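# Four arms stack four empty cartons crosswise mid-table

## Task

Build a stack of the four empty cartons at the centre of the table: set two next to each other as a base, then lay the other two on top crosswise over them, without crushing any carton.

## Robot and tools

Setup: four identical i2rt Big YAM arms (arm1, arm2, arm3, arm4), each with six joints, a five-finger right hand and a wrist camera. Room cameras: cam_a, cam_b, cam_near_a, cam_near_b; wrist cameras: arm1_cam_wrist to arm4_cam_wrist. Foot (base_link) poses in the scene frame, metres, quaternion wxyz; each foot faces along its own +x: arm1 (+0.654, -0.543, +0.882) q(+0.231, -0.001, +0.002, +0.973); arm2 (+0.590, +0.615, +0.998) q(+0.395, +0.002, +0.005, -0.919); arm3 (-0.679, +0.524, +0.995) q(+0.928, +0.002, -0.002, -0.372); arm4 (-0.544, -0.643, +1.046) q(+0.871, -0.004, +0.003, +0.491). Reach is roughly 1.07 m from the joint1 axis.

Frame: one shared scene frame, origin on the floor, +z up. The hand point sits 0.045 m ahead of the palm; its local +z runs along straight fingers, +y leaves the palm face, +x crosses the palm away from the thumb. Straight fingers extend 0.06-0.07 m past the point. A wrist bracket on the little-finger side juts out and can strike things. With joints 1, 5, 6 at zero and the hand level and forward, the palm is down and the thumb on the left; joint6 near -1.3 puts the wrist camera on top with an upright image.

Tool move: each key arm1..arm4 holds that arm's share; omitted arms get nothing new (their lines show 'as last shown' / 'not commanded'). Per arm: "joints" is a dict of absolute targets by name: joint1_rad (-2.879..2.879, base yaw, + is counter-clockwise from above), joint2_rad (0..3.141, shoulder, 0 = upper arm pointing back), joint3_rad (0..3.019, elbow, 0 = folded), joint4_rad (-1.692..1.57, hand pitch, + lifts fingers), joint5_rad (-1.57..1.57, sideways, + to arm's right), joint6_rad (-2.094..2.094, roll, + clockwise seen from behind), in radians. Hand keys, each -1..1: hand_little, hand_ring, hand_middle, hand_index, hand_thumb_bend (+1 open/straight, -1 closed), hand_thumb_turn (+1 beside palm, -1 opposite fingers); settings hand_force_limit (-1..1, about 0 to 10 N fingertip stop force, 15 N for thumb motors) and hand_speed (-0.96..1; full speed from +0.48). "target" is one list of seven numbers [x, y, z, qw, qx, qy, qz]: an absolute hand pose in the scene frame, metres, reached along a straight path starting at the current hand_target; when target is given, joints may only contain hand keys. "speed" (0.002..0.5 m/s, default 0.25; rotation capped at twice that in rad/s) needs target. "min_time_s" (0.1..8 s) sets a minimum duration for that arm's joint moves. All arms start together; hand paths finish together, paced by the slowest. Paths ignore obstacles and other arms; hands lag, drift and end a centimetre or more off. "cameras" lists which images to return (["all"], [] or names). An empty move returns full state plus images. Unknown keys make a call invalid; out-of-range values cause refusal, and after a refusal or stop the rest of that reply's move/wait/finished_scene calls are skipped.

Tool wait: seconds (0..10) lets the scene run with no new command; cameras as in move. Tool zoom_image: camera plus region [x0, y0, x1, y1] in pixels (max 504x504) of that camera's newest image. Tool show_instructions: no arguments, shows the reference page (a picture of the hand). Tool finished_scene: scene = the current scene's number; ends it permanently, so the stack must stand on its own first.

Results: the "move" line gives each moved arm 'done' or its worst status. joint_status/hand_status values: done, off_target (resting away, may still push), time_out (joints keep nearby targets and push; on_its_own lists them; send the reported position to relax), not_followed / 'joint command not followed' / 'pose unreachable' (a clearance check withheld targets; the arm may keep trying). hand_target is the pose the current joint targets imply. hand_stopped_by gives six words for little, ring, middle, index, thumb_bend, thumb_turn: moving, target, force, stalled, fault. *_load_n are fingertip loads in N (positive = pushed open); a lost grip shows as loads falling toward 0. Joint velocities in rad/s; 'within noise' means still. Joint torques include gravity and offsets; joints 3 and 4 wrap at ±28 N m.

Gripping: a finger motor moves only when its target changes by at least 0.002, stopping at target or when load hits hand_force_limit, then locks. To grip harder, raise hand_force_limit and send a more-closed target; to release, send a more-open one. Start settings are force_limit 0 and hand_speed -0.8; for a soft grip on cartons use hand_speed -0.94 or lower, since faster closing can overshoot the force several times. Thumb in front of the palm plus fingers wraps objects about 0.035-0.065 m thick.

Avoid: arms pressing or clashing (including one hand closing on another's fingers), since that can end the attempt; knocking anything out of the work area; dropping or releasing cartons while moving; squeezing cartons hard; slamming into the table. Arms do not stop on contact and keep pushing, which heats motors: MOTOR HOT appears near 85 °C and at 100 °C the arm goes limp for 30-60 s (keys then read limit_stop_at_motor_heat; resend targets). Don't leave arms stretched or pushing. Loose objects may occasionally get nudged by themselves. The scene keeps running while you think, holding your last command.

Each tool is called by a JSON object that holds its "method" and its "body", one argument or row to a line.

Reference images:

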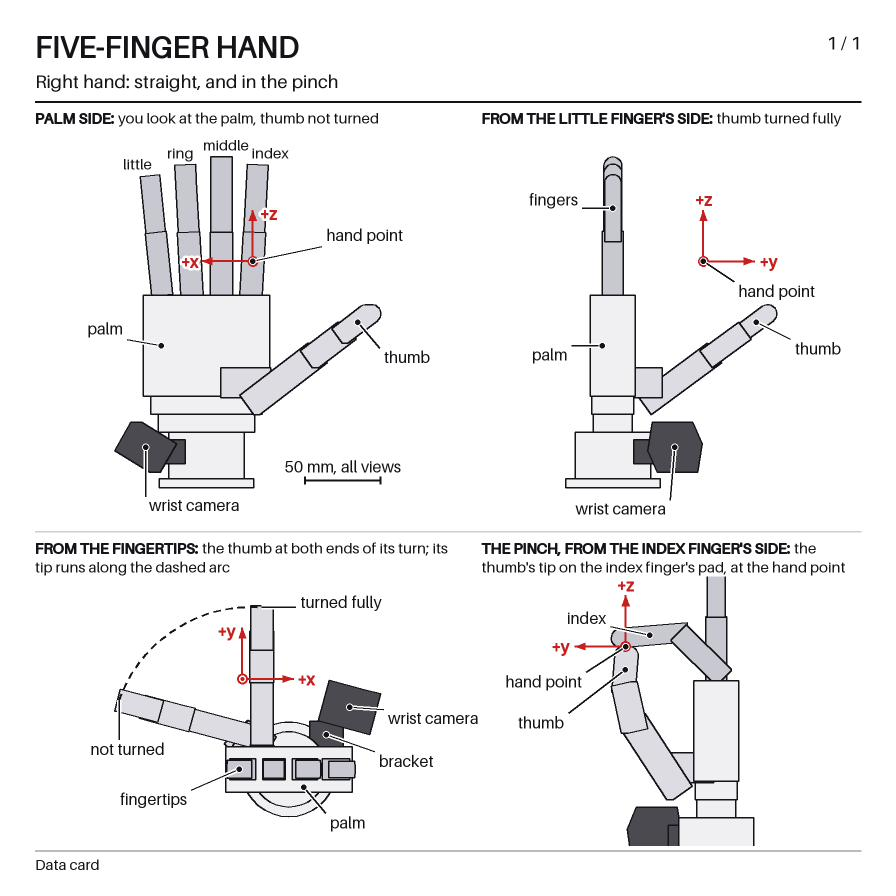

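## Session

{"method": "move", "body": {

}}

Scene clock: 0.00 s.
Joint torques (N m): no reading
Motor temperatures (°C): arm1=[35 37 29 30 25 30] | arm2=[35 28 27 30 25 25] | arm3=[36 31 29 30 27 26] | arm4=[32 31 30 30 29 26]
Heat: arm1: hottest joint2_rad 37 °C; arm2: hottest joint1_rad 35 °C; arm3: hottest joint1_rad 36 °C; arm4: hottest joint1_rad 32 °C.
Joint velocities: within noise
arm1.joint_positions: joint1_rad=-0.201 joint2_rad=+0.597 joint3_rad=+1.334 joint4_rad=-1.149 joint5_rad=+0.112 joint6_rad=-1.060 hand_little=+1.000 hand_ring=+1.000 hand_middle=+1.000 hand_index=+1.000 hand_thumb_turn=+1.000 hand_thumb_bend=+1.000 hand_force_limit=+0.000 hand_speed=-0.800
arm1.joint_status: not commanded
arm1.hand_stopped_by: target,target,target,target,target,target
arm1.little_load_n: 0.0
arm1.ring_load_n: 0.0
arm1.middle_load_n: 0.0
arm1.index_load_n: 0.0
arm1.thumb_bend_load_n: 0.0
arm1.thumb_turn_load_n: 0.0
arm1.hand: x=+0.4952 y=-0.3415 z=+1.3803 quat_wxyz=(-0.540, +0.491, +0.678, +0.088) (m; scene frame)
arm1.hand_target: x=+0.4962 y=-0.3422 z=+1.3941 quat_wxyz=(-0.553, +0.486, +0.671, +0.089) (m; scene frame)
arm1.hand_status: not commanded
arm2.joint_positions: joint1_rad=-0.050 joint2_rad=+0.613 joint3_rad=+1.332 joint4_rad=-1.213 joint5_rad=-0.262 joint6_rad=-1.239 hand_little=+1.000 hand_ring=+1.000 hand_middle=+1.000 hand_index=+1.000 hand_thumb_turn=+1.000 hand_thumb_bend=+1.000 hand_force_limit=+0.000 hand_speed=-0.800
arm2.joint_status: not commanded
arm2.hand_stopped_by: target,target,target,target,target,target
arm2.little_load_n: 0.0
arm2.ring_load_n: 0.0
arm2.middle_load_n: 0.0
arm2.index_load_n: 0.0
arm2.thumb_bend_load_n: 0.0
arm2.thumb_turn_load_n: 0.0
arm2.hand: x=+0.4074 y=+0.4296 z=+1.4794 quat_wxyz=(+0.375, +0.249, -0.819, +0.355) (m; scene frame)
arm2.hand_target: x=+0.4084 y=+0.4303 z=+1.4907 quat_wxyz=(+0.385, +0.249, -0.813, +0.360) (m; scene frame)
arm2.hand_status: not commanded
arm3.joint_positions: joint1_rad=+0.116 joint2_rad=+0.639 joint3_rad=+1.415 joint4_rad=-1.509 joint5_rad=-0.286 joint6_rad=-1.287 hand_little=+1.000 hand_ring=+1.000 hand_middle=+1.000 hand_index=+1.000 hand_thumb_turn=+1.000 hand_thumb_bend=+1.000 hand_force_limit=+0.000 hand_speed=-0.800
arm3.joint_status: not commanded
arm3.hand_stopped_by: target,target,target,target,target,target
arm3.little_load_n: 0.0
arm3.ring_load_n: 0.0
arm3.middle_load_n: 0.0
arm3.index_load_n: 0.0
arm3.thumb_bend_load_n: 0.0
arm3.thumb_turn_load_n: 0.5
arm3.hand: x=-0.5147 y=+0.4055 z=+1.4562 quat_wxyz=(-0.057, +0.833, -0.354, +0.421) (m; scene frame)
arm3.hand_target: x=-0.5153 y=+0.4059 z=+1.4648 quat_wxyz=(-0.055, +0.830, -0.351, +0.431) (m; scene frame)
arm3.hand_status: not commanded
arm4.joint_positions: joint1_rad=-0.296 joint2_rad=+0.556 joint3_rad=+1.375 joint4_rad=-1.444 joint5_rad=+0.075 joint6_rad=-1.442 hand_little=+1.000 hand_ring=+1.000 hand_middle=+1.000 hand_index=+1.000 hand_thumb_turn=+1.000 hand_thumb_bend=+1.000 hand_force_limit=+0.000 hand_speed=-0.800
arm4.joint_status: not commanded
arm4.hand_stopped_by: target,target,target,target,target,target
arm4.little_load_n: 0.0
arm4.ring_load_n: 0.0
arm4.middle_load_n: 0.0
arm4.index_load_n: 0.0
arm4.thumb_bend_load_n: 0.0
arm4.thumb_turn_load_n: 0.0
arm4.hand: x=-0.3562 y=-0.5650 z=+1.5267 quat_wxyz=(-0.156, +0.856, +0.249, +0.426) (m; scene frame)
arm4.hand_target: x=-0.3569 y=-0.5656 z=+1.5369 quat_wxyz=(-0.160, +0.851, +0.247, +0.436) (m; scene frame)
arm4.hand_status: not commanded
pictures: arm1_cam_wrist, arm2_cam_wrist, arm3_cam_wrist, arm4_cam_wrist, cam_a, cam_b, cam_near_a, cam_near_b
Images, in order (width x height): arm1_cam_wrist 672x504, arm2_cam_wrist 672x504, arm3_cam_wrist 672x504, arm4_cam_wrist 672x504, cam_a 896x504, cam_b 896x504, cam_near_a 896x504, cam_near_b 896x504.

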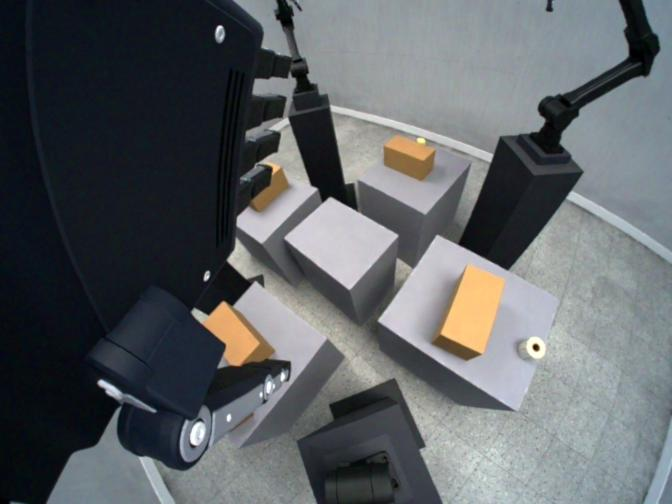

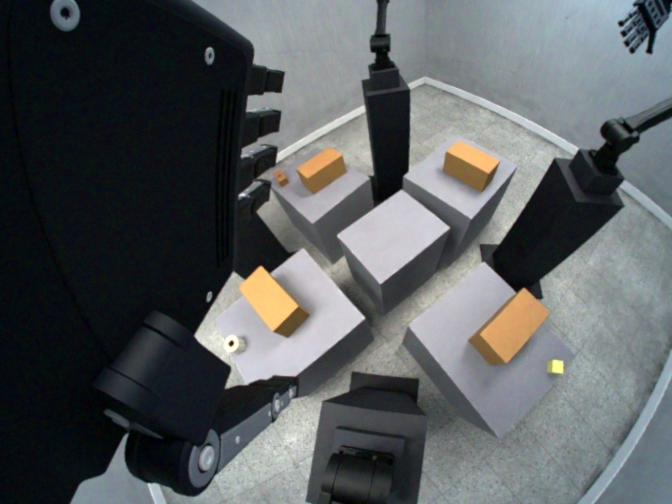

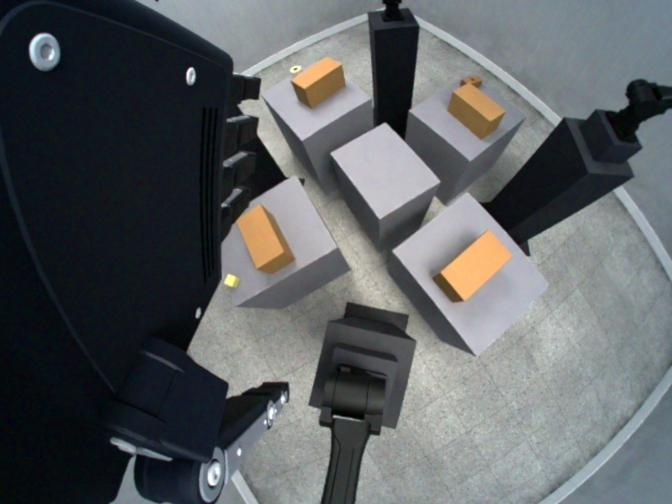

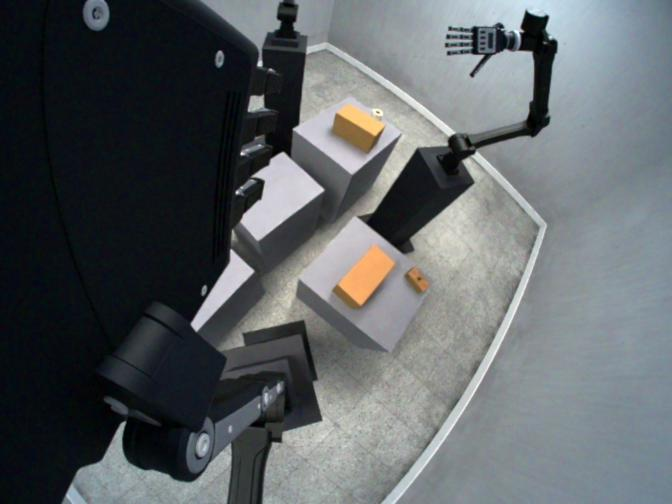

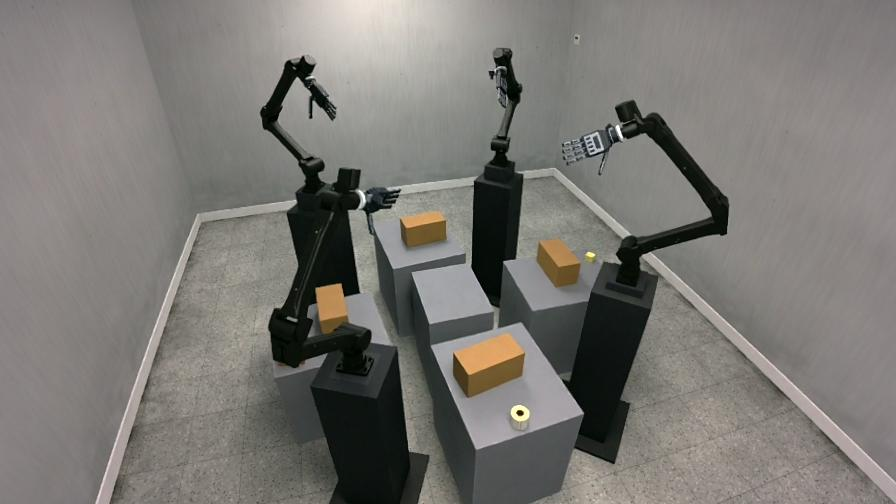

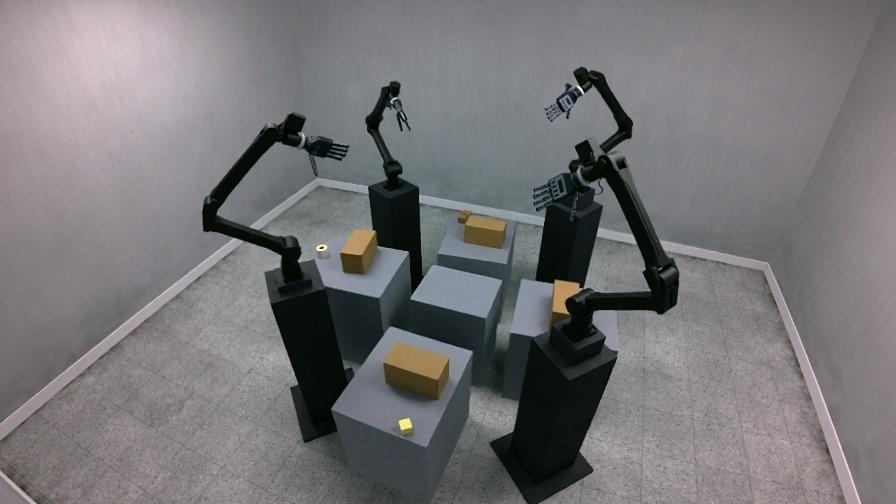

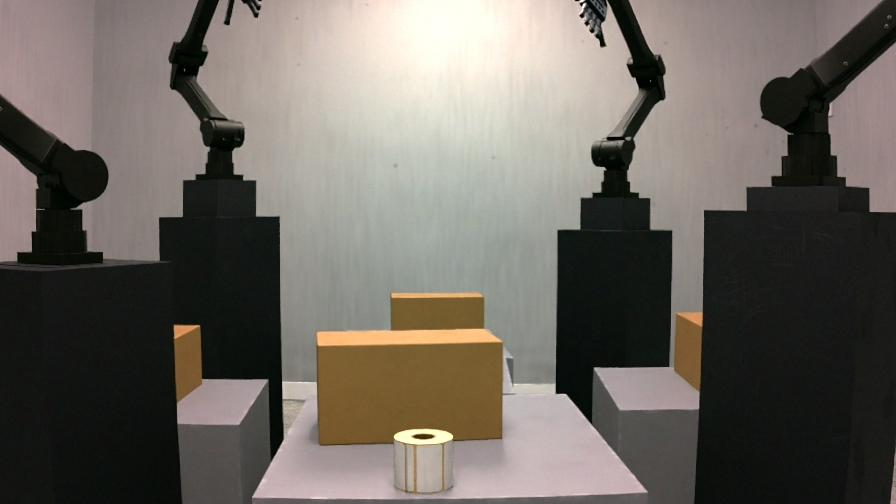

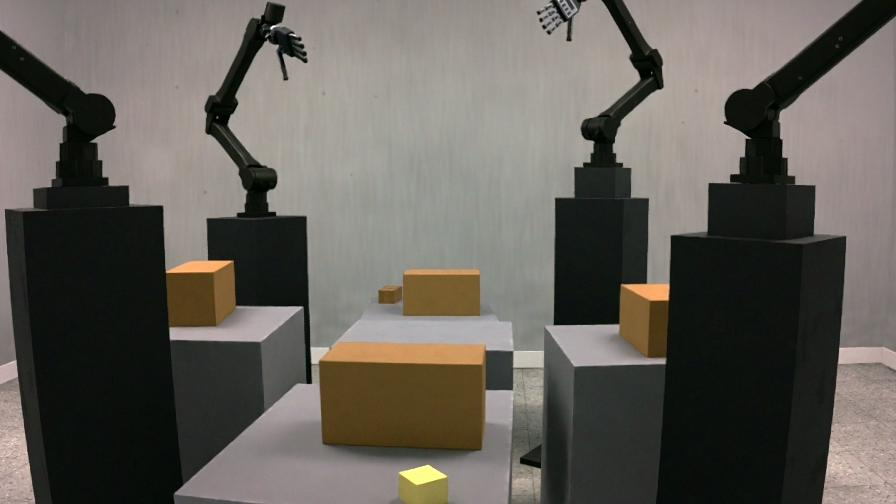

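{"method": "zoom_image", "body": {
  "camera": "cam_b",
  "region": [300, 200, 400, 300]
}}

{"method": "zoom_image", "body": {
  "camera": "cam_b",
  "region": [330, 310, 480, 450]
}}

{"method": "zoom_image", "body": {
  "camera": "cam_b",
  "region": [430, 190, 630, 390]
}}

{"method": "zoom_image", "body": {
  "camera": "cam_a",
  "region": [380, 190, 600, 410]
}}

{"method": "zoom_image", "body": {
  "camera": "cam_a",
  "region": [250, 250, 450, 450]
}}

{"method": "zoom_image", "body": {
  "camera": "cam_near_b",
  "region": [150, 250, 650, 504]
}}

{"method": "zoom_image", "body": {
  "camera": "cam_near_a",
  "region": [230, 250, 710, 504]
}}

Scaled by 5.040 from the camera's 896x504 image, which has a finer 1280x720 frame.

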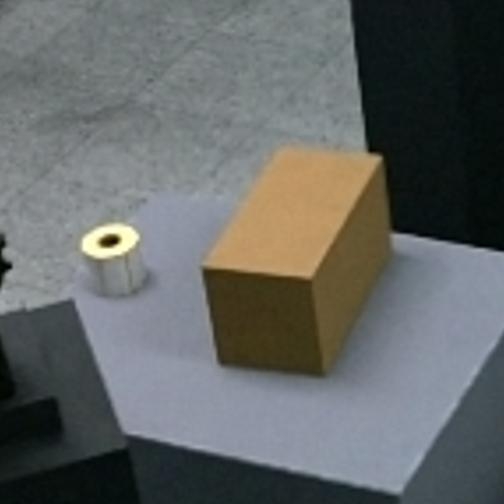

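Scaled by 3.360 from the camera's 896x504 image, which has a finer 1280x720 frame.

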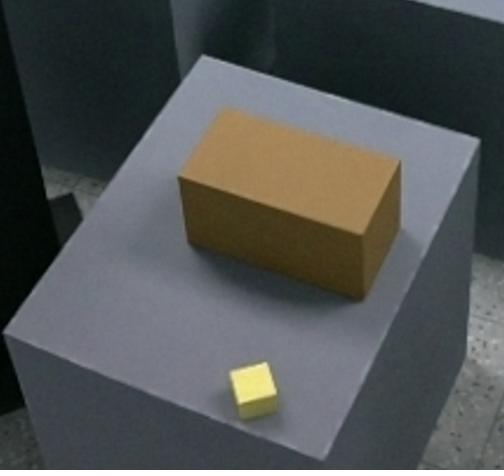

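Scaled by 2.520 from the camera's 896x504 image, which has a finer 1280x720 frame.

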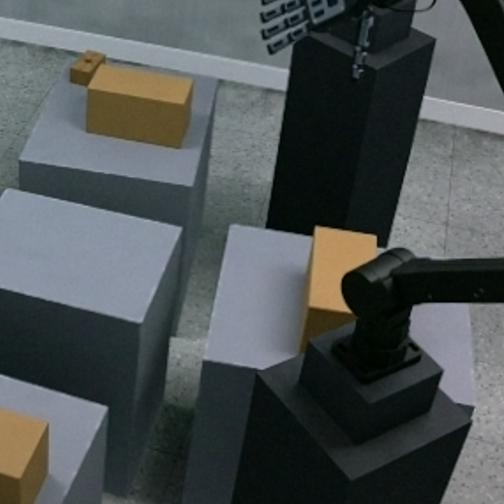

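Scaled by 2.291 from the camera's 896x504 image, which has a finer 1280x720 frame.

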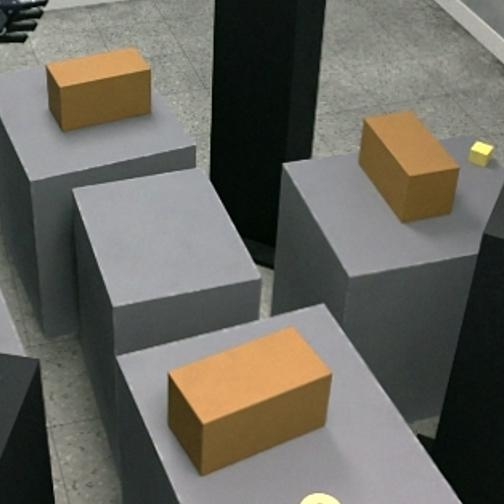

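Scaled by 2.520 from the camera's 896x504 image, which has a finer 1280x720 frame.

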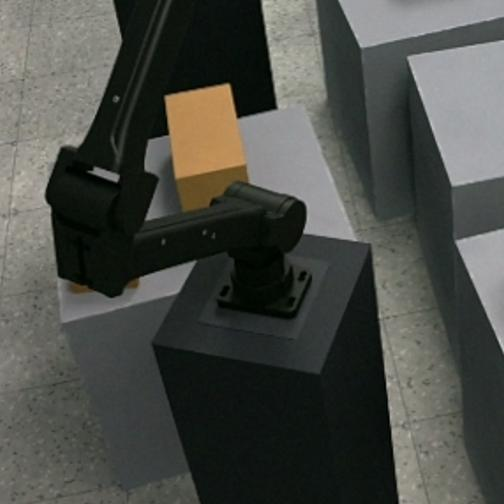

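Scaled by 1.008 from the camera's 896x504 image, which has a finer 1280x720 frame.

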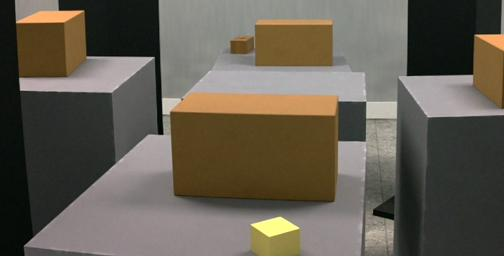

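Scaled by 1.050 from the camera's 896x504 image, which has a finer 1280x720 frame.

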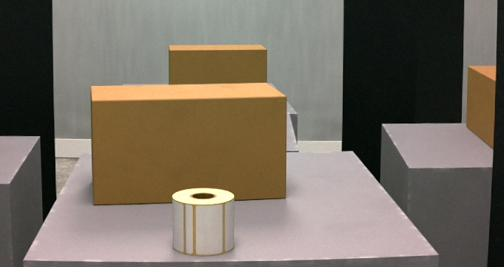

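{"method": "move", "body": {
  "arm1": {"joints": {"joint1_rad": -0.733, "joint2_rad": 1.463, "joint3_rad": 1.047, "joint4_rad": -0.731, "joint5_rad": 0.104, "joint6_rad": -1.344, "hand_thumb_turn": -1, "hand_speed": 0}, "min_time_s": 3},
  "arm3": {"joints": {"hand_thumb_turn": -1, "hand_speed": 0}},
  "arm4": {"joints": {"hand_thumb_turn": -1, "hand_speed": 0}},
  "arm2": {"joints": {"hand_thumb_turn": -1, "hand_speed": 0}},
  "cameras": ["arm1_cam_wrist", "cam_a", "cam_b", "cam_near_a"]
}}

Scene clock: 51.70 s.
Joint torques (N m): arm1=[0.15 -9.82 7.04 0.99 0.1 -0.09] | arm2=[0.97 1.55 11.59 1.43 -0.18 -0.08] | arm3=[-0.73 2.55 7.71 1.58 -0.14 -0.11] | arm4=[0.44 2.61 7.43 1.95 0.1 -0.15]
Motor temperatures (°C): arm1=[34 37 33 30 25 30] | arm2=[34 28 31 29 25 25] | arm3=[36 31 32 29 27 26] | arm4=[32 31 33 30 29 26]
Heat: arm1: hottest joint2_rad 37 °C; arm2: hottest joint1_rad 34 °C; arm3: hottest joint1_rad 36 °C; arm4: hottest joint3_rad 33 °C.
move: arm1 done; arm2 done; arm3 done; arm4 done
Joint velocities: within noise
arm1.joint_positions: joint1_rad=-0.728 joint2_rad=+1.466 joint3_rad=+1.046 joint4_rad=-0.745 joint5_rad=+0.106 joint6_rad=-1.336 hand_little=+1.000 hand_ring=+1.000 hand_middle=+1.000 hand_index=+1.000 hand_thumb_turn=-1.000 hand_thumb_bend=+1.000 hand_force_limit=+0.000 hand_speed=+0.000
arm1.joint_status: all done
arm1.hand_stopped_by: target,target,target,target,target,target
arm1.little_load_n: 0.5
arm1.ring_load_n: 0.0
arm1.middle_load_n: 0.0
arm1.index_load_n: 0.0
arm1.thumb_bend_load_n: 0.0
arm1.thumb_turn_load_n: 0.0
arm1.hand: x=+0.5512 y=-0.0873 z=+0.9809 quat_wxyz=(-0.153, +0.649, +0.732, +0.138) (m; scene frame)
arm1.hand_target: x=+0.5516 y=-0.0828 z=+0.9833 quat_wxyz=(-0.160, +0.647, +0.732, +0.142) (m; scene frame)
arm1.hand_status: not commanded
arm2.joint_positions: joint1_rad=-0.050 joint2_rad=+0.613 joint3_rad=+1.332 joint4_rad=-1.213 joint5_rad=-0.262 joint6_rad=-1.239 hand_little=+1.000 hand_ring=+1.000 hand_middle=+1.000 hand_index=+1.000 hand_thumb_turn=-1.000 hand_thumb_bend=+1.000 hand_force_limit=+0.000 hand_speed=+0.000
arm2.joint_status: all done
arm2.hand_stopped_by: target,target,target,target,target,target
arm2.little_load_n: 0.0
arm2.ring_load_n: 0.0
arm2.middle_load_n: 0.0
arm2.index_load_n: 0.5
arm2.thumb_bend_load_n: 0.0
arm2.thumb_turn_load_n: 0.5
arm2.hand: x=+0.4074 y=+0.4296 z=+1.4794 quat_wxyz=(+0.375, +0.249, -0.819, +0.355) (m; scene frame)
arm2.hand_target: x=+0.4084 y=+0.4303 z=+1.4907 quat_wxyz=(+0.385, +0.249, -0.813, +0.360) (m; scene frame)
arm2.hand_status: not commanded
arm3.joint_positions: joint1_rad=+0.116 joint2_rad=+0.639 joint3_rad=+1.415 joint4_rad=-1.509 joint5_rad=-0.286 joint6_rad=-1.287 hand_little=+1.000 hand_ring=+1.000 hand_middle=+1.000 hand_index=+1.000 hand_thumb_turn=-1.000 hand_thumb_bend=+1.000 hand_force_limit=+0.000 hand_speed=+0.000
arm3.joint_status: all done
arm3.hand_stopped_by: target,target,target,target,target,target
arm3.little_load_n: 0.0
arm3.ring_load_n: 0.0
arm3.middle_load_n: -0.5
arm3.index_load_n: 0.0
arm3.thumb_bend_load_n: 0.0
arm3.thumb_turn_load_n: 0.0
arm3.hand: x=-0.5147 y=+0.4055 z=+1.4562 quat_wxyz=(-0.057, +0.833, -0.354, +0.421) (m; scene frame)
arm3.hand_target: x=-0.5153 y=+0.4059 z=+1.4648 quat_wxyz=(-0.055, +0.830, -0.351, +0.431) (m; scene frame)
arm3.hand_status: not commanded
arm4.joint_positions: joint1_rad=-0.296 joint2_rad=+0.556 joint3_rad=+1.375 joint4_rad=-1.444 joint5_rad=+0.075 joint6_rad=-1.442 hand_little=+1.000 hand_ring=+1.000 hand_middle=+1.000 hand_index=+1.000 hand_thumb_turn=-1.000 hand_thumb_bend=+1.000 hand_force_limit=+0.000 hand_speed=+0.000
arm4.joint_status: all done
arm4.hand_stopped_by: target,target,target,target,target,target
arm4.little_load_n: 0.0
arm4.ring_load_n: 0.0
arm4.middle_load_n: 0.0
arm4.index_load_n: 0.0
arm4.thumb_bend_load_n: 0.0
arm4.thumb_turn_load_n: 0.5
arm4.hand: x=-0.3562 y=-0.5650 z=+1.5267 quat_wxyz=(-0.156, +0.856, +0.249, +0.426) (m; scene frame)
arm4.hand_target: x=-0.3569 y=-0.5656 z=+1.5369 quat_wxyz=(-0.160, +0.851, +0.247, +0.436) (m; scene frame)
arm4.hand_status: not commanded
pictures: arm1_cam_wrist, cam_a, cam_b, cam_near_a
Images, in order (width x height): arm1_cam_wrist 672x504, cam_a 896x504, cam_b 896x504, cam_near_a 896x504.

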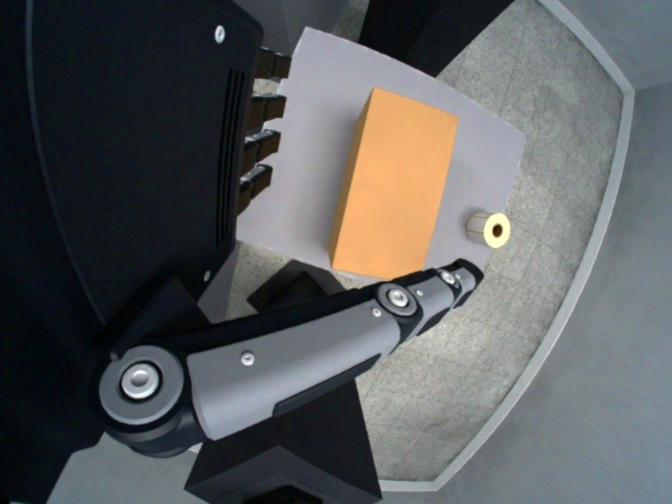

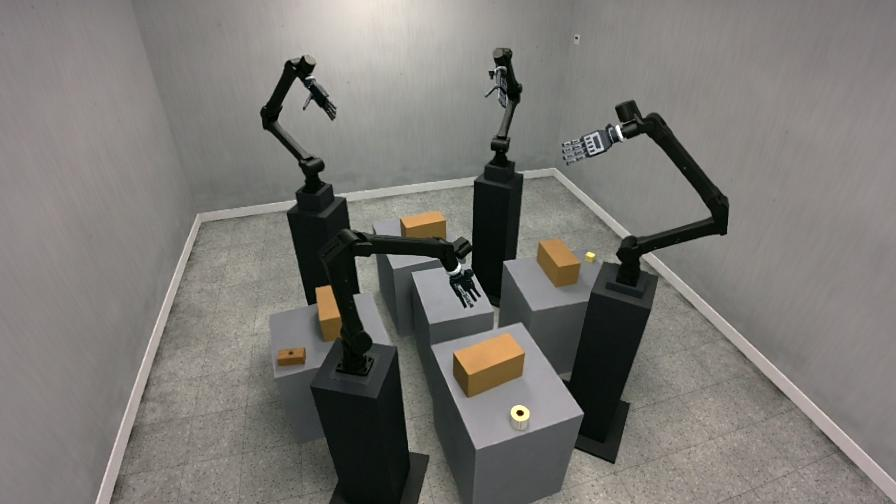

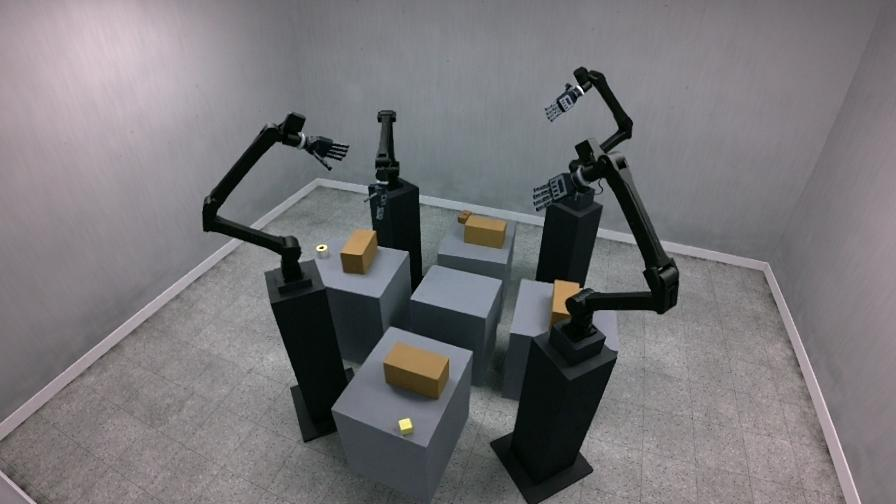

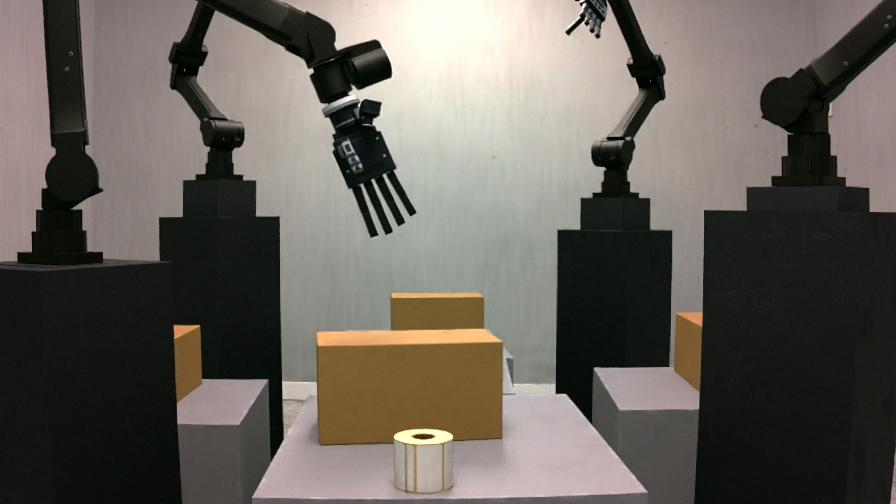

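{"method": "move", "body": {
  "arm2": {"joints": {"joint1_rad": 1.065, "joint3_rad": 1.257, "joint4_rad": -0.8, "joint5_rad": 0.077, "joint6_rad": -1.404}, "min_time_s": 2}
}}

{"method": "move", "body": {
  "arm2": {"joints": {"joint2_rad": 1.93, "joint4_rad": -0.468}, "min_time_s": 2.5},
  "cameras": ["arm1_cam_wrist", "arm2_cam_wrist", "cam_a", "cam_b", "cam_near_a", "cam_near_b"]
}}

Scene clock: 74.60 s.
Joint torques (N m): arm1=[0.15 -9.93 6.94 0.98 0.11 -0.09] | arm2=[2.2 0.5 9.68 2.1 0.06 -0.2] | arm3=[-0.79 2.49 7.69 1.58 -0.14 -0.11] | arm4=[1.08 2.32 7.35 1.89 0.1 -0.11]
Motor temperatures (°C): arm1=[34 37 33 30 25 30] | arm2=[34 28 32 29 25 25] | arm3=[36 31 33 29 27 26] | arm4=[32 31 33 30 29 26]
Heat: arm1: hottest joint2_rad 37 °C; arm2: hottest joint1_rad 34 °C; arm3: hottest joint1_rad 36 °C; arm4: hottest joint3_rad 33 °C.
move: arm2 done
Joint velocities: within noise
arm1, arm3, arm4: as last shown
arm1.little_load_n: 0.0
arm1.thumb_turn_load_n: 0.5
arm2.joint_positions: joint1_rad=+1.051 joint2_rad=+0.613 joint3_rad=+1.266 joint4_rad=-0.821 joint5_rad=+0.074 joint6_rad=-1.395 hand_little=+1.000 hand_ring=+1.000 hand_middle=+1.000 hand_index=+1.000 hand_thumb_turn=-1.000 hand_thumb_bend=+1.000 hand_force_limit=+0.000 hand_speed=+0.000
arm2.joint_status: all done
arm2.hand_stopped_by: target,target,target,target,target,target
arm2.little_load_n: 0.0
arm2.ring_load_n: 0.0
arm2.middle_load_n: 0.0
arm2.index_load_n: 0.0
arm2.thumb_bend_load_n: 0.5
arm2.thumb_turn_load_n: 0.0
arm2.hand: x=+0.6129 y=+0.2946 z=+1.5462 quat_wxyz=(+0.359, +0.557, -0.528, +0.531) (m; scene frame)
arm2.hand_target: x=+0.6172 y=+0.2921 z=+1.5475 quat_wxyz=(+0.361, +0.558, -0.520, +0.536) (m; scene frame)
arm2.hand_status: not commanded
arm3.middle_load_n: 0.0
arm4.thumb_turn_load_n: 0.0
pictures: none

Scene clock: 77.73 s.
Joint torques (N m): arm1=[0.21 -9.93 6.99 0.98 0.09 -0.09] | arm2=[2.96 -15.38 8.69 1.11 0.08 -0.13] | arm3=[-0.85 2.61 7.72 1.59 -0.14 -0.11] | arm4=[1.08 1.9 7.34 2.09 0.09 -0.14]
Motor temperatures (°C): arm1=[34 37 33 30 25 30] | arm2=[34 28 32 29 25 25] | arm3=[36 31 33 29 27 26] | arm4=[32 31 34 30 29 26]
Heat: arm1: hottest joint2_rad 37 °C; arm2: hottest joint1_rad 34 °C; arm3: hottest joint1_rad 36 °C; arm4: hottest joint3_rad 34 °C.
move: arm2 done
Joint velocities: within noise
arm1, arm3, arm4: as last shown
arm1.thumb_turn_load_n: 0.0
arm2.joint_positions: joint1_rad=+1.051 joint2_rad=+1.924 joint3_rad=+1.256 joint4_rad=-0.483 joint5_rad=+0.074 joint6_rad=-1.395 hand_little=+1.000 hand_ring=+1.000 hand_middle=+1.000 hand_index=+1.000 hand_thumb_turn=-1.000 hand_thumb_bend=+1.000 hand_force_limit=+0.000 hand_speed=+0.000
arm2.joint_status: all done
arm2.hand_stopped_by: target,target,target,target,target,target
arm2.little_load_n: 0.0
arm2.ring_load_n: 0.0
arm2.middle_load_n: 0.0
arm2.index_load_n: 0.0
arm2.thumb_bend_load_n: 0.0
arm2.thumb_turn_load_n: 0.0
arm2.hand: x=+0.6928 y=+0.0343 z=+0.9600 quat_wxyz=(+0.136, +0.726, -0.656, +0.154) (m; scene frame)
arm2.hand_target: x=+0.7010 y=+0.0317 z=+0.9587 quat_wxyz=(+0.139, +0.732, -0.648, +0.159) (m; scene frame)
arm2.hand_status: not commanded
arm4.little_load_n: -0.5
arm4.thumb_turn_load_n: 0.5
pictures: arm1_cam_wrist, arm2_cam_wrist, cam_a, cam_b, cam_near_a, cam_near_b
Images, in order (width x height): arm1_cam_wrist 672x504, arm2_cam_wrist 672x504, cam_a 896x504, cam_b 896x504, cam_near_a 896x504, cam_near_b 896x504.

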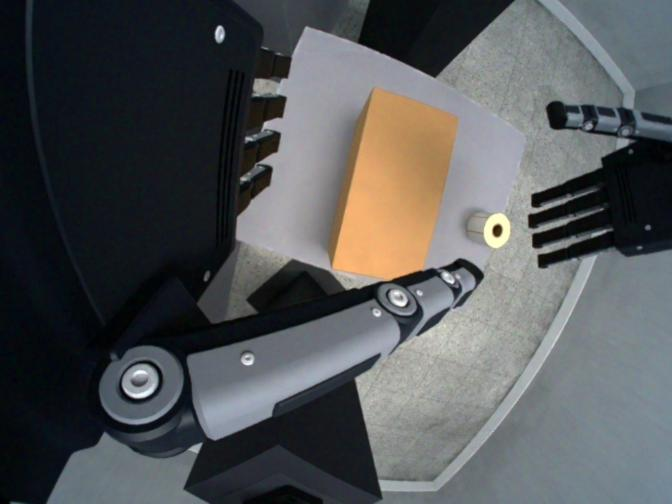

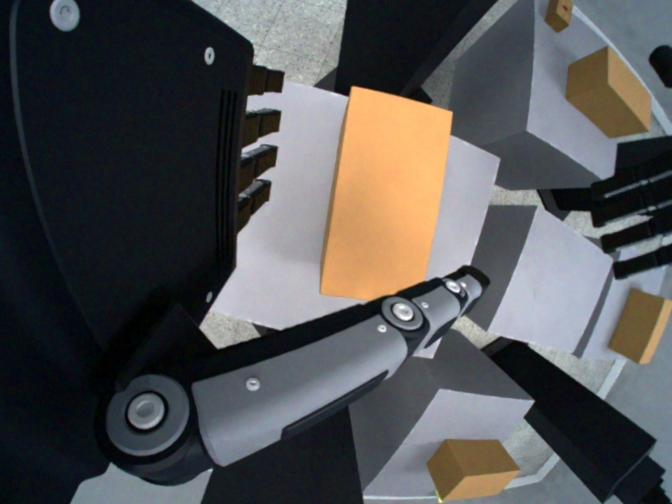

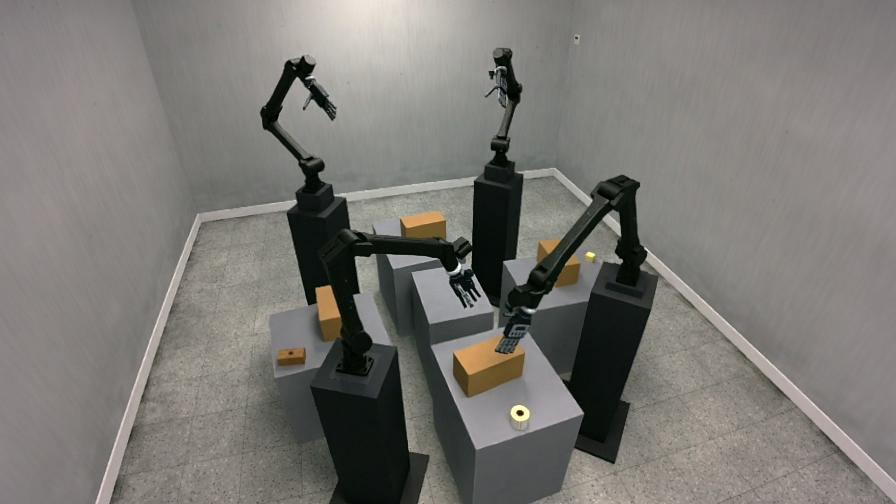

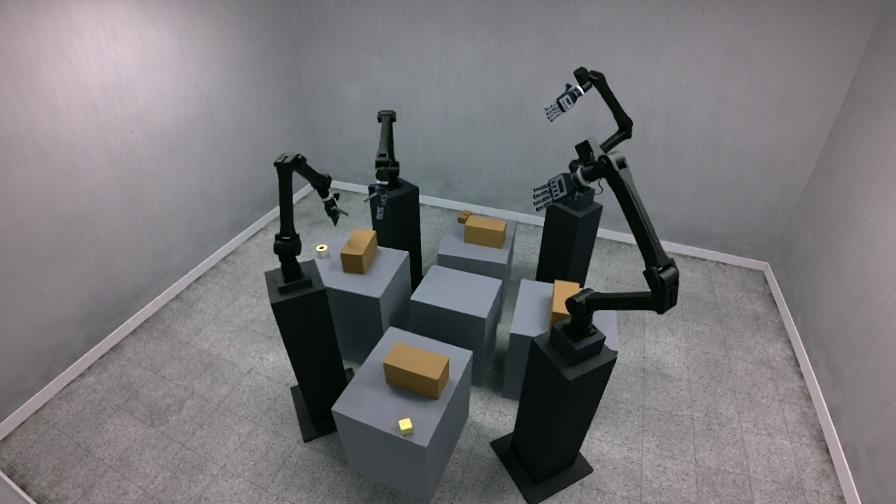

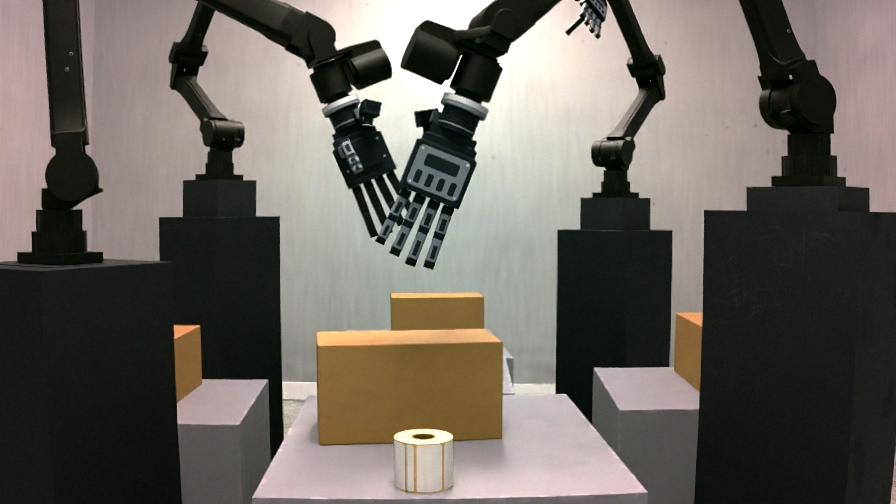

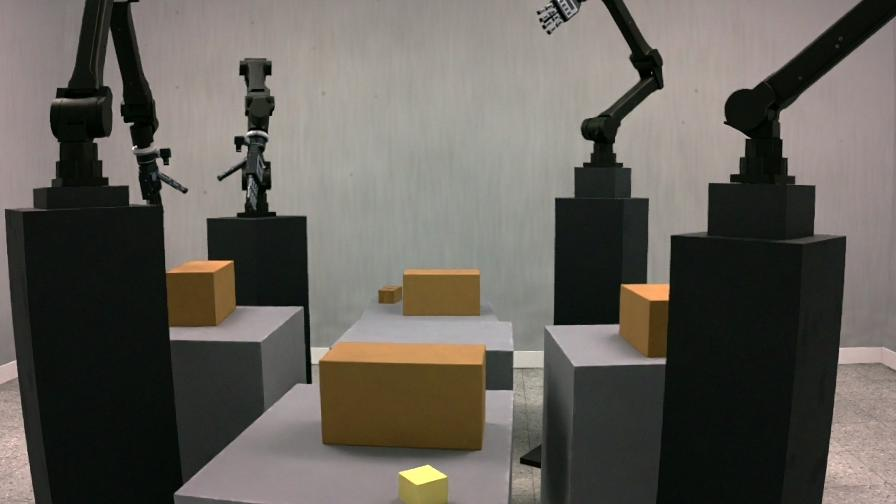

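{"method": "zoom_image", "body": {
  "camera": "arm1_cam_wrist",
  "region": [230, 10, 550, 310]
}}

{"method": "zoom_image", "body": {
  "camera": "arm2_cam_wrist",
  "region": [200, 60, 520, 360]
}}

{"method": "zoom_image", "body": {
  "camera": "cam_near_b",
  "region": [120, 130, 320, 350]
}}

Scaled by 1.575 from the camera's 672x504 image, which has a finer 960x720 frame.

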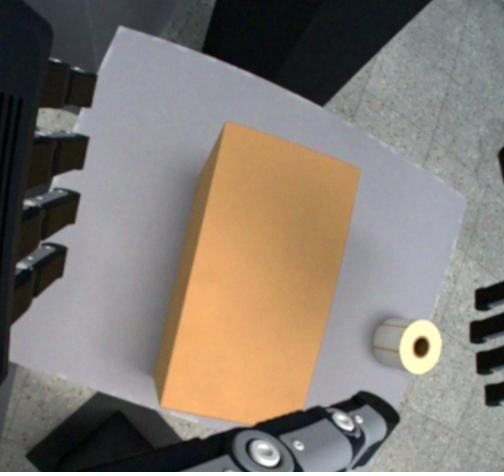

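Scaled by 1.575 from the camera's 672x504 image, which has a finer 960x720 frame.

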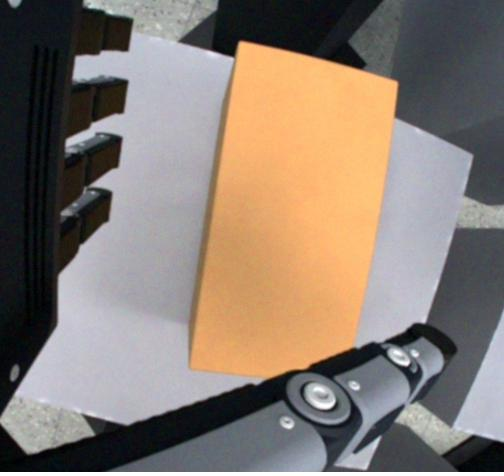

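Scaled by 2.291 from the camera's 896x504 image, which has a finer 1280x720 frame.

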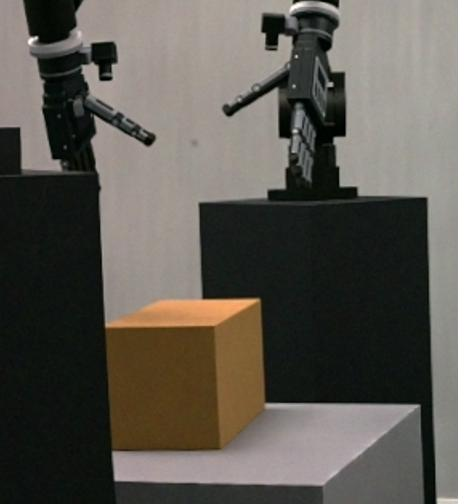

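{"method": "move", "body": {
  "arm1": {"target": [0.5598, -0.065, 0.775, -0.1627, 0.6437, 0.7340, 0.1427], "speed": 0.12},
  "arm2": {"target": [0.6922, 0.041, 0.775, -0.1427, -0.7340, 0.6437, -0.1627], "speed": 0.12},
  "cameras": ["arm1_cam_wrist", "arm2_cam_wrist", "cam_b", "cam_near_a", "cam_near_b"]
}}

{"method": "zoom_image", "body": {
  "camera": "cam_near_b",
  "region": [120, 150, 320, 350]
}}

{"method": "zoom_image", "body": {
  "camera": "cam_b",
  "region": [280, 180, 420, 300]
}}

{"method": "zoom_image", "body": {
  "camera": "cam_near_a",
  "region": [280, 220, 560, 460]
}}

Scene clock: 133.20 s.
Joint torques (N m): arm1=[-0.09 -12.04 4.4 1.07 0.08 -0.08] | arm2=[1.61 -15.44 6.65 1.06 -0.09 -0.1] | arm3=[-0.79 2.55 7.73 1.58 -0.15 -0.11] | arm4=[0.73 2.14 7.38 2.04 0.14 -0.14]
Motor temperatures (°C): arm1=[34 38 33 29 25 29] | arm2=[34 29 32 29 25 25] | arm3=[36 31 34 29 27 26] | arm4=[32 31 34 30 29 26]
Heat: arm1: hottest joint2_rad 38 °C; arm2: hottest joint1_rad 34 °C; arm3: hottest joint1_rad 36 °C; arm4: hottest joint3_rad 34 °C.
move: arm1 done; arm2 done
Joint velocities: within noise
arm1.joint_positions: joint1_rad=-0.758 joint2_rad=+1.878 joint3_rad=+0.889 joint4_rad=-0.163 joint5_rad=+0.090 joint6_rad=-1.373 hand_little=+1.000 hand_ring=+1.000 hand_middle=+1.000 hand_index=+1.000 hand_thumb_turn=-1.000 hand_thumb_bend=+1.000 hand_force_limit=+0.000 hand_speed=+0.000
arm1.joint_status: not commanded
arm1.hand_stopped_by: target,target,target,target,target,target
arm1.little_load_n: 0.0
arm1.ring_load_n: 0.0
arm1.middle_load_n: 0.0
arm1.index_load_n: 0.0
arm1.thumb_bend_load_n: 0.0
arm1.thumb_turn_load_n: 0.0
arm1.hand: x=+0.5575 y=-0.0690 z=+0.7746 quat_wxyz=(-0.158, +0.645, +0.735, +0.139) (m; scene frame)
arm1.hand_target: x=+0.5597 y=-0.0650 z=+0.7751 quat_wxyz=(-0.163, +0.644, +0.734, +0.143) (m; scene frame)
arm1.hand_status: done (0.005 m and 0.7 deg from the pose sent, 0.207 m and 1.4 deg at the start)
arm2.joint_positions: joint1_rad=+1.051 joint2_rad=+2.263 joint3_rad=+1.203 joint4_rad=-0.077 joint5_rad=+0.074 joint6_rad=-1.415 hand_little=+1.000 hand_ring=+1.000 hand_middle=+1.000 hand_index=+1.000 hand_thumb_turn=-1.000 hand_thumb_bend=+1.000 hand_force_limit=+0.000 hand_speed=+0.000
arm2.joint_status: not commanded
arm2.hand_stopped_by: target,target,target,target,target,target
arm2.little_load_n: 0.0
arm2.ring_load_n: 0.0
arm2.middle_load_n: 0.0
arm2.index_load_n: 0.0
arm2.thumb_bend_load_n: 0.0
arm2.thumb_turn_load_n: 0.0
arm2.hand: x=+0.6894 y=+0.0446 z=+0.7817 quat_wxyz=(+0.141, +0.731, -0.648, +0.159) (m; scene frame)
arm2.hand_target: x=+0.6923 y=+0.0411 z=+0.7752 quat_wxyz=(+0.143, +0.734, -0.644, +0.163) (m; scene frame)
arm2.hand_status: done (0.008 m and 0.8 deg from the pose sent, 0.185 m and 2.1 deg at the start)
arm3, arm4: as last shown
arm4.little_load_n: 0.0
pictures: arm1_cam_wrist, arm2_cam_wrist, cam_b, cam_near_a, cam_near_b
Images, in order (width x height): arm1_cam_wrist 672x504, arm2_cam_wrist 672x504, cam_b 896x504, cam_near_a 896x504, cam_near_b 896x504.

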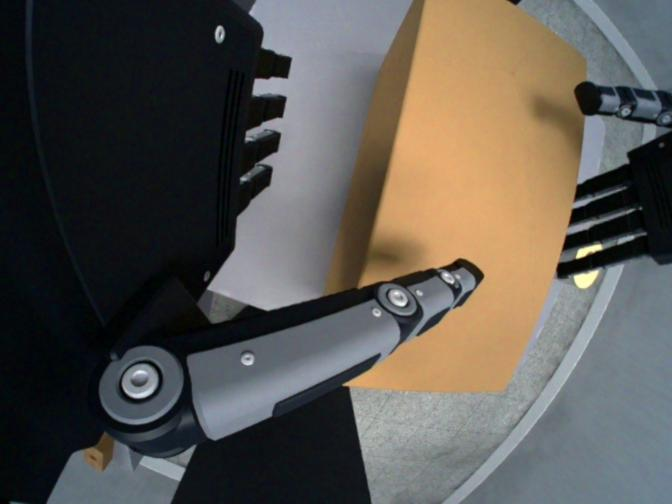

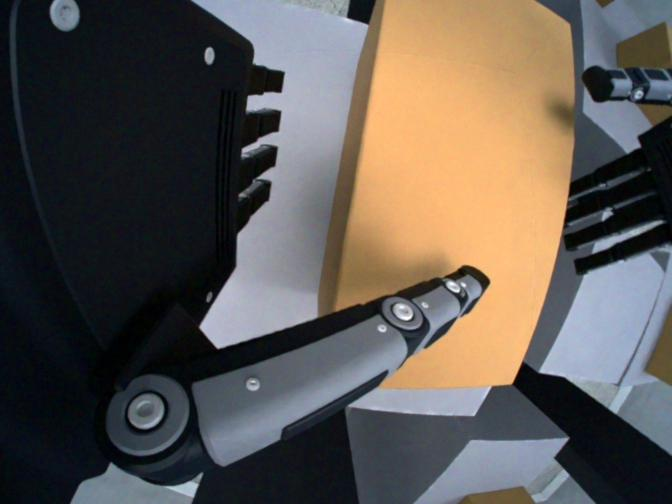

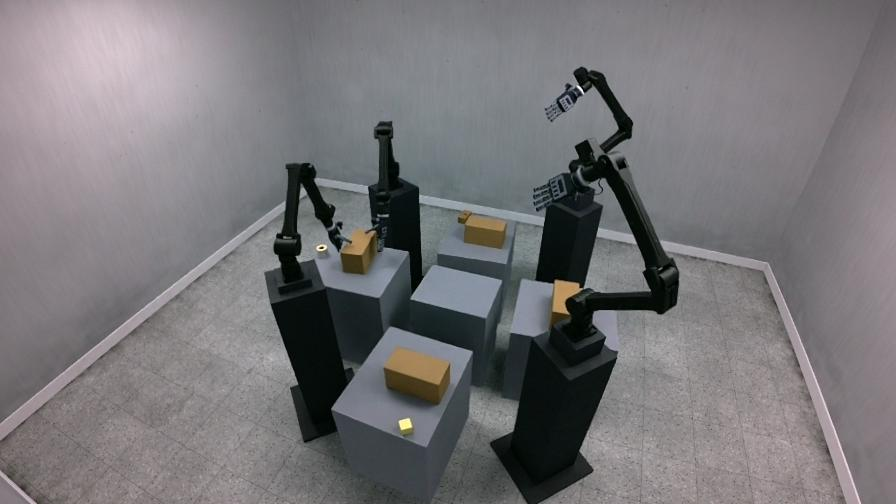

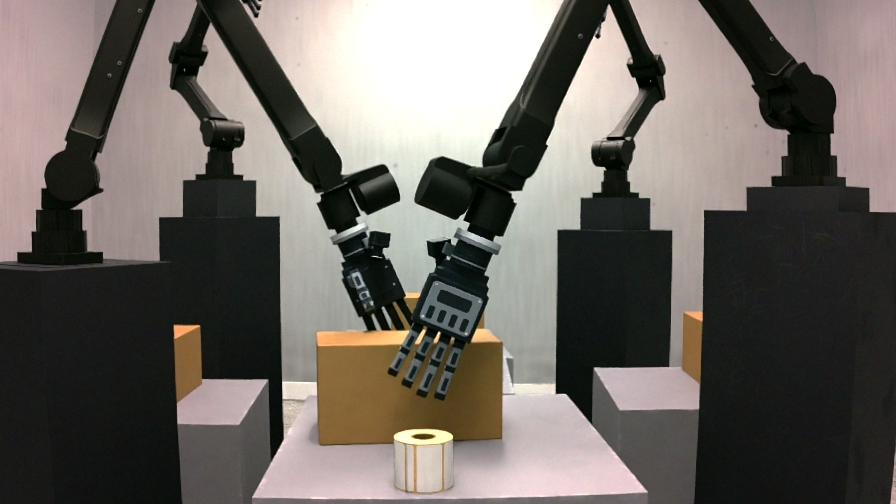

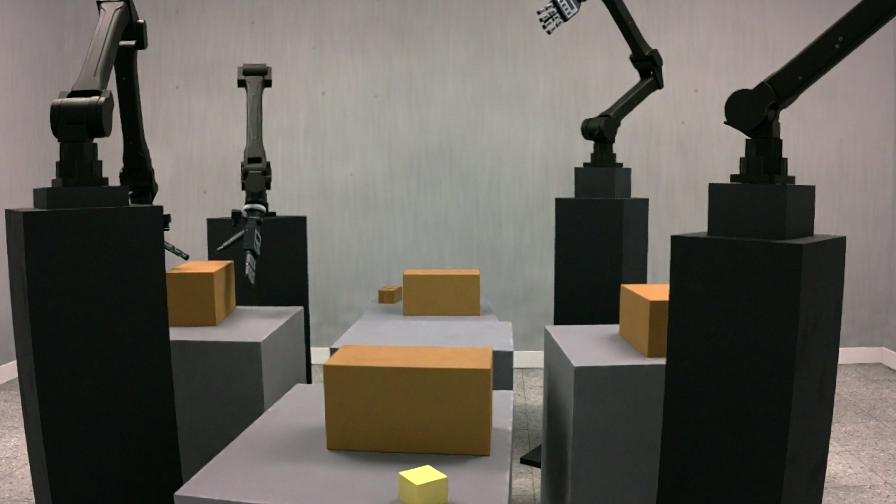

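Scaled by 2.520 from the camera's 896x504 image, which has a finer 1280x720 frame.

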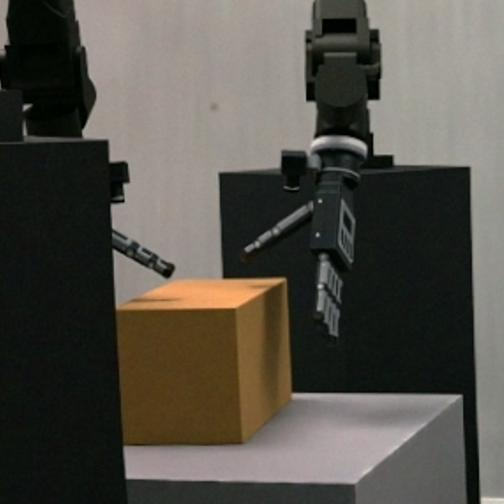

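Scaled by 3.600 from the camera's 896x504 image, which has a finer 1280x720 frame.

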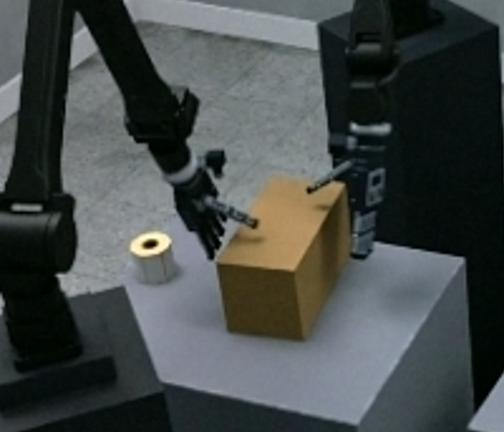

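Scaled by 1.800 from the camera's 896x504 image, which has a finer 1280x720 frame.

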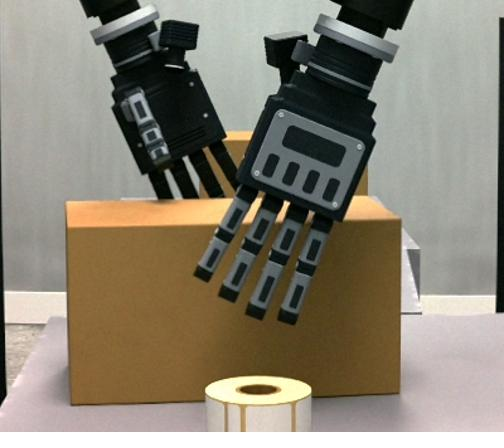

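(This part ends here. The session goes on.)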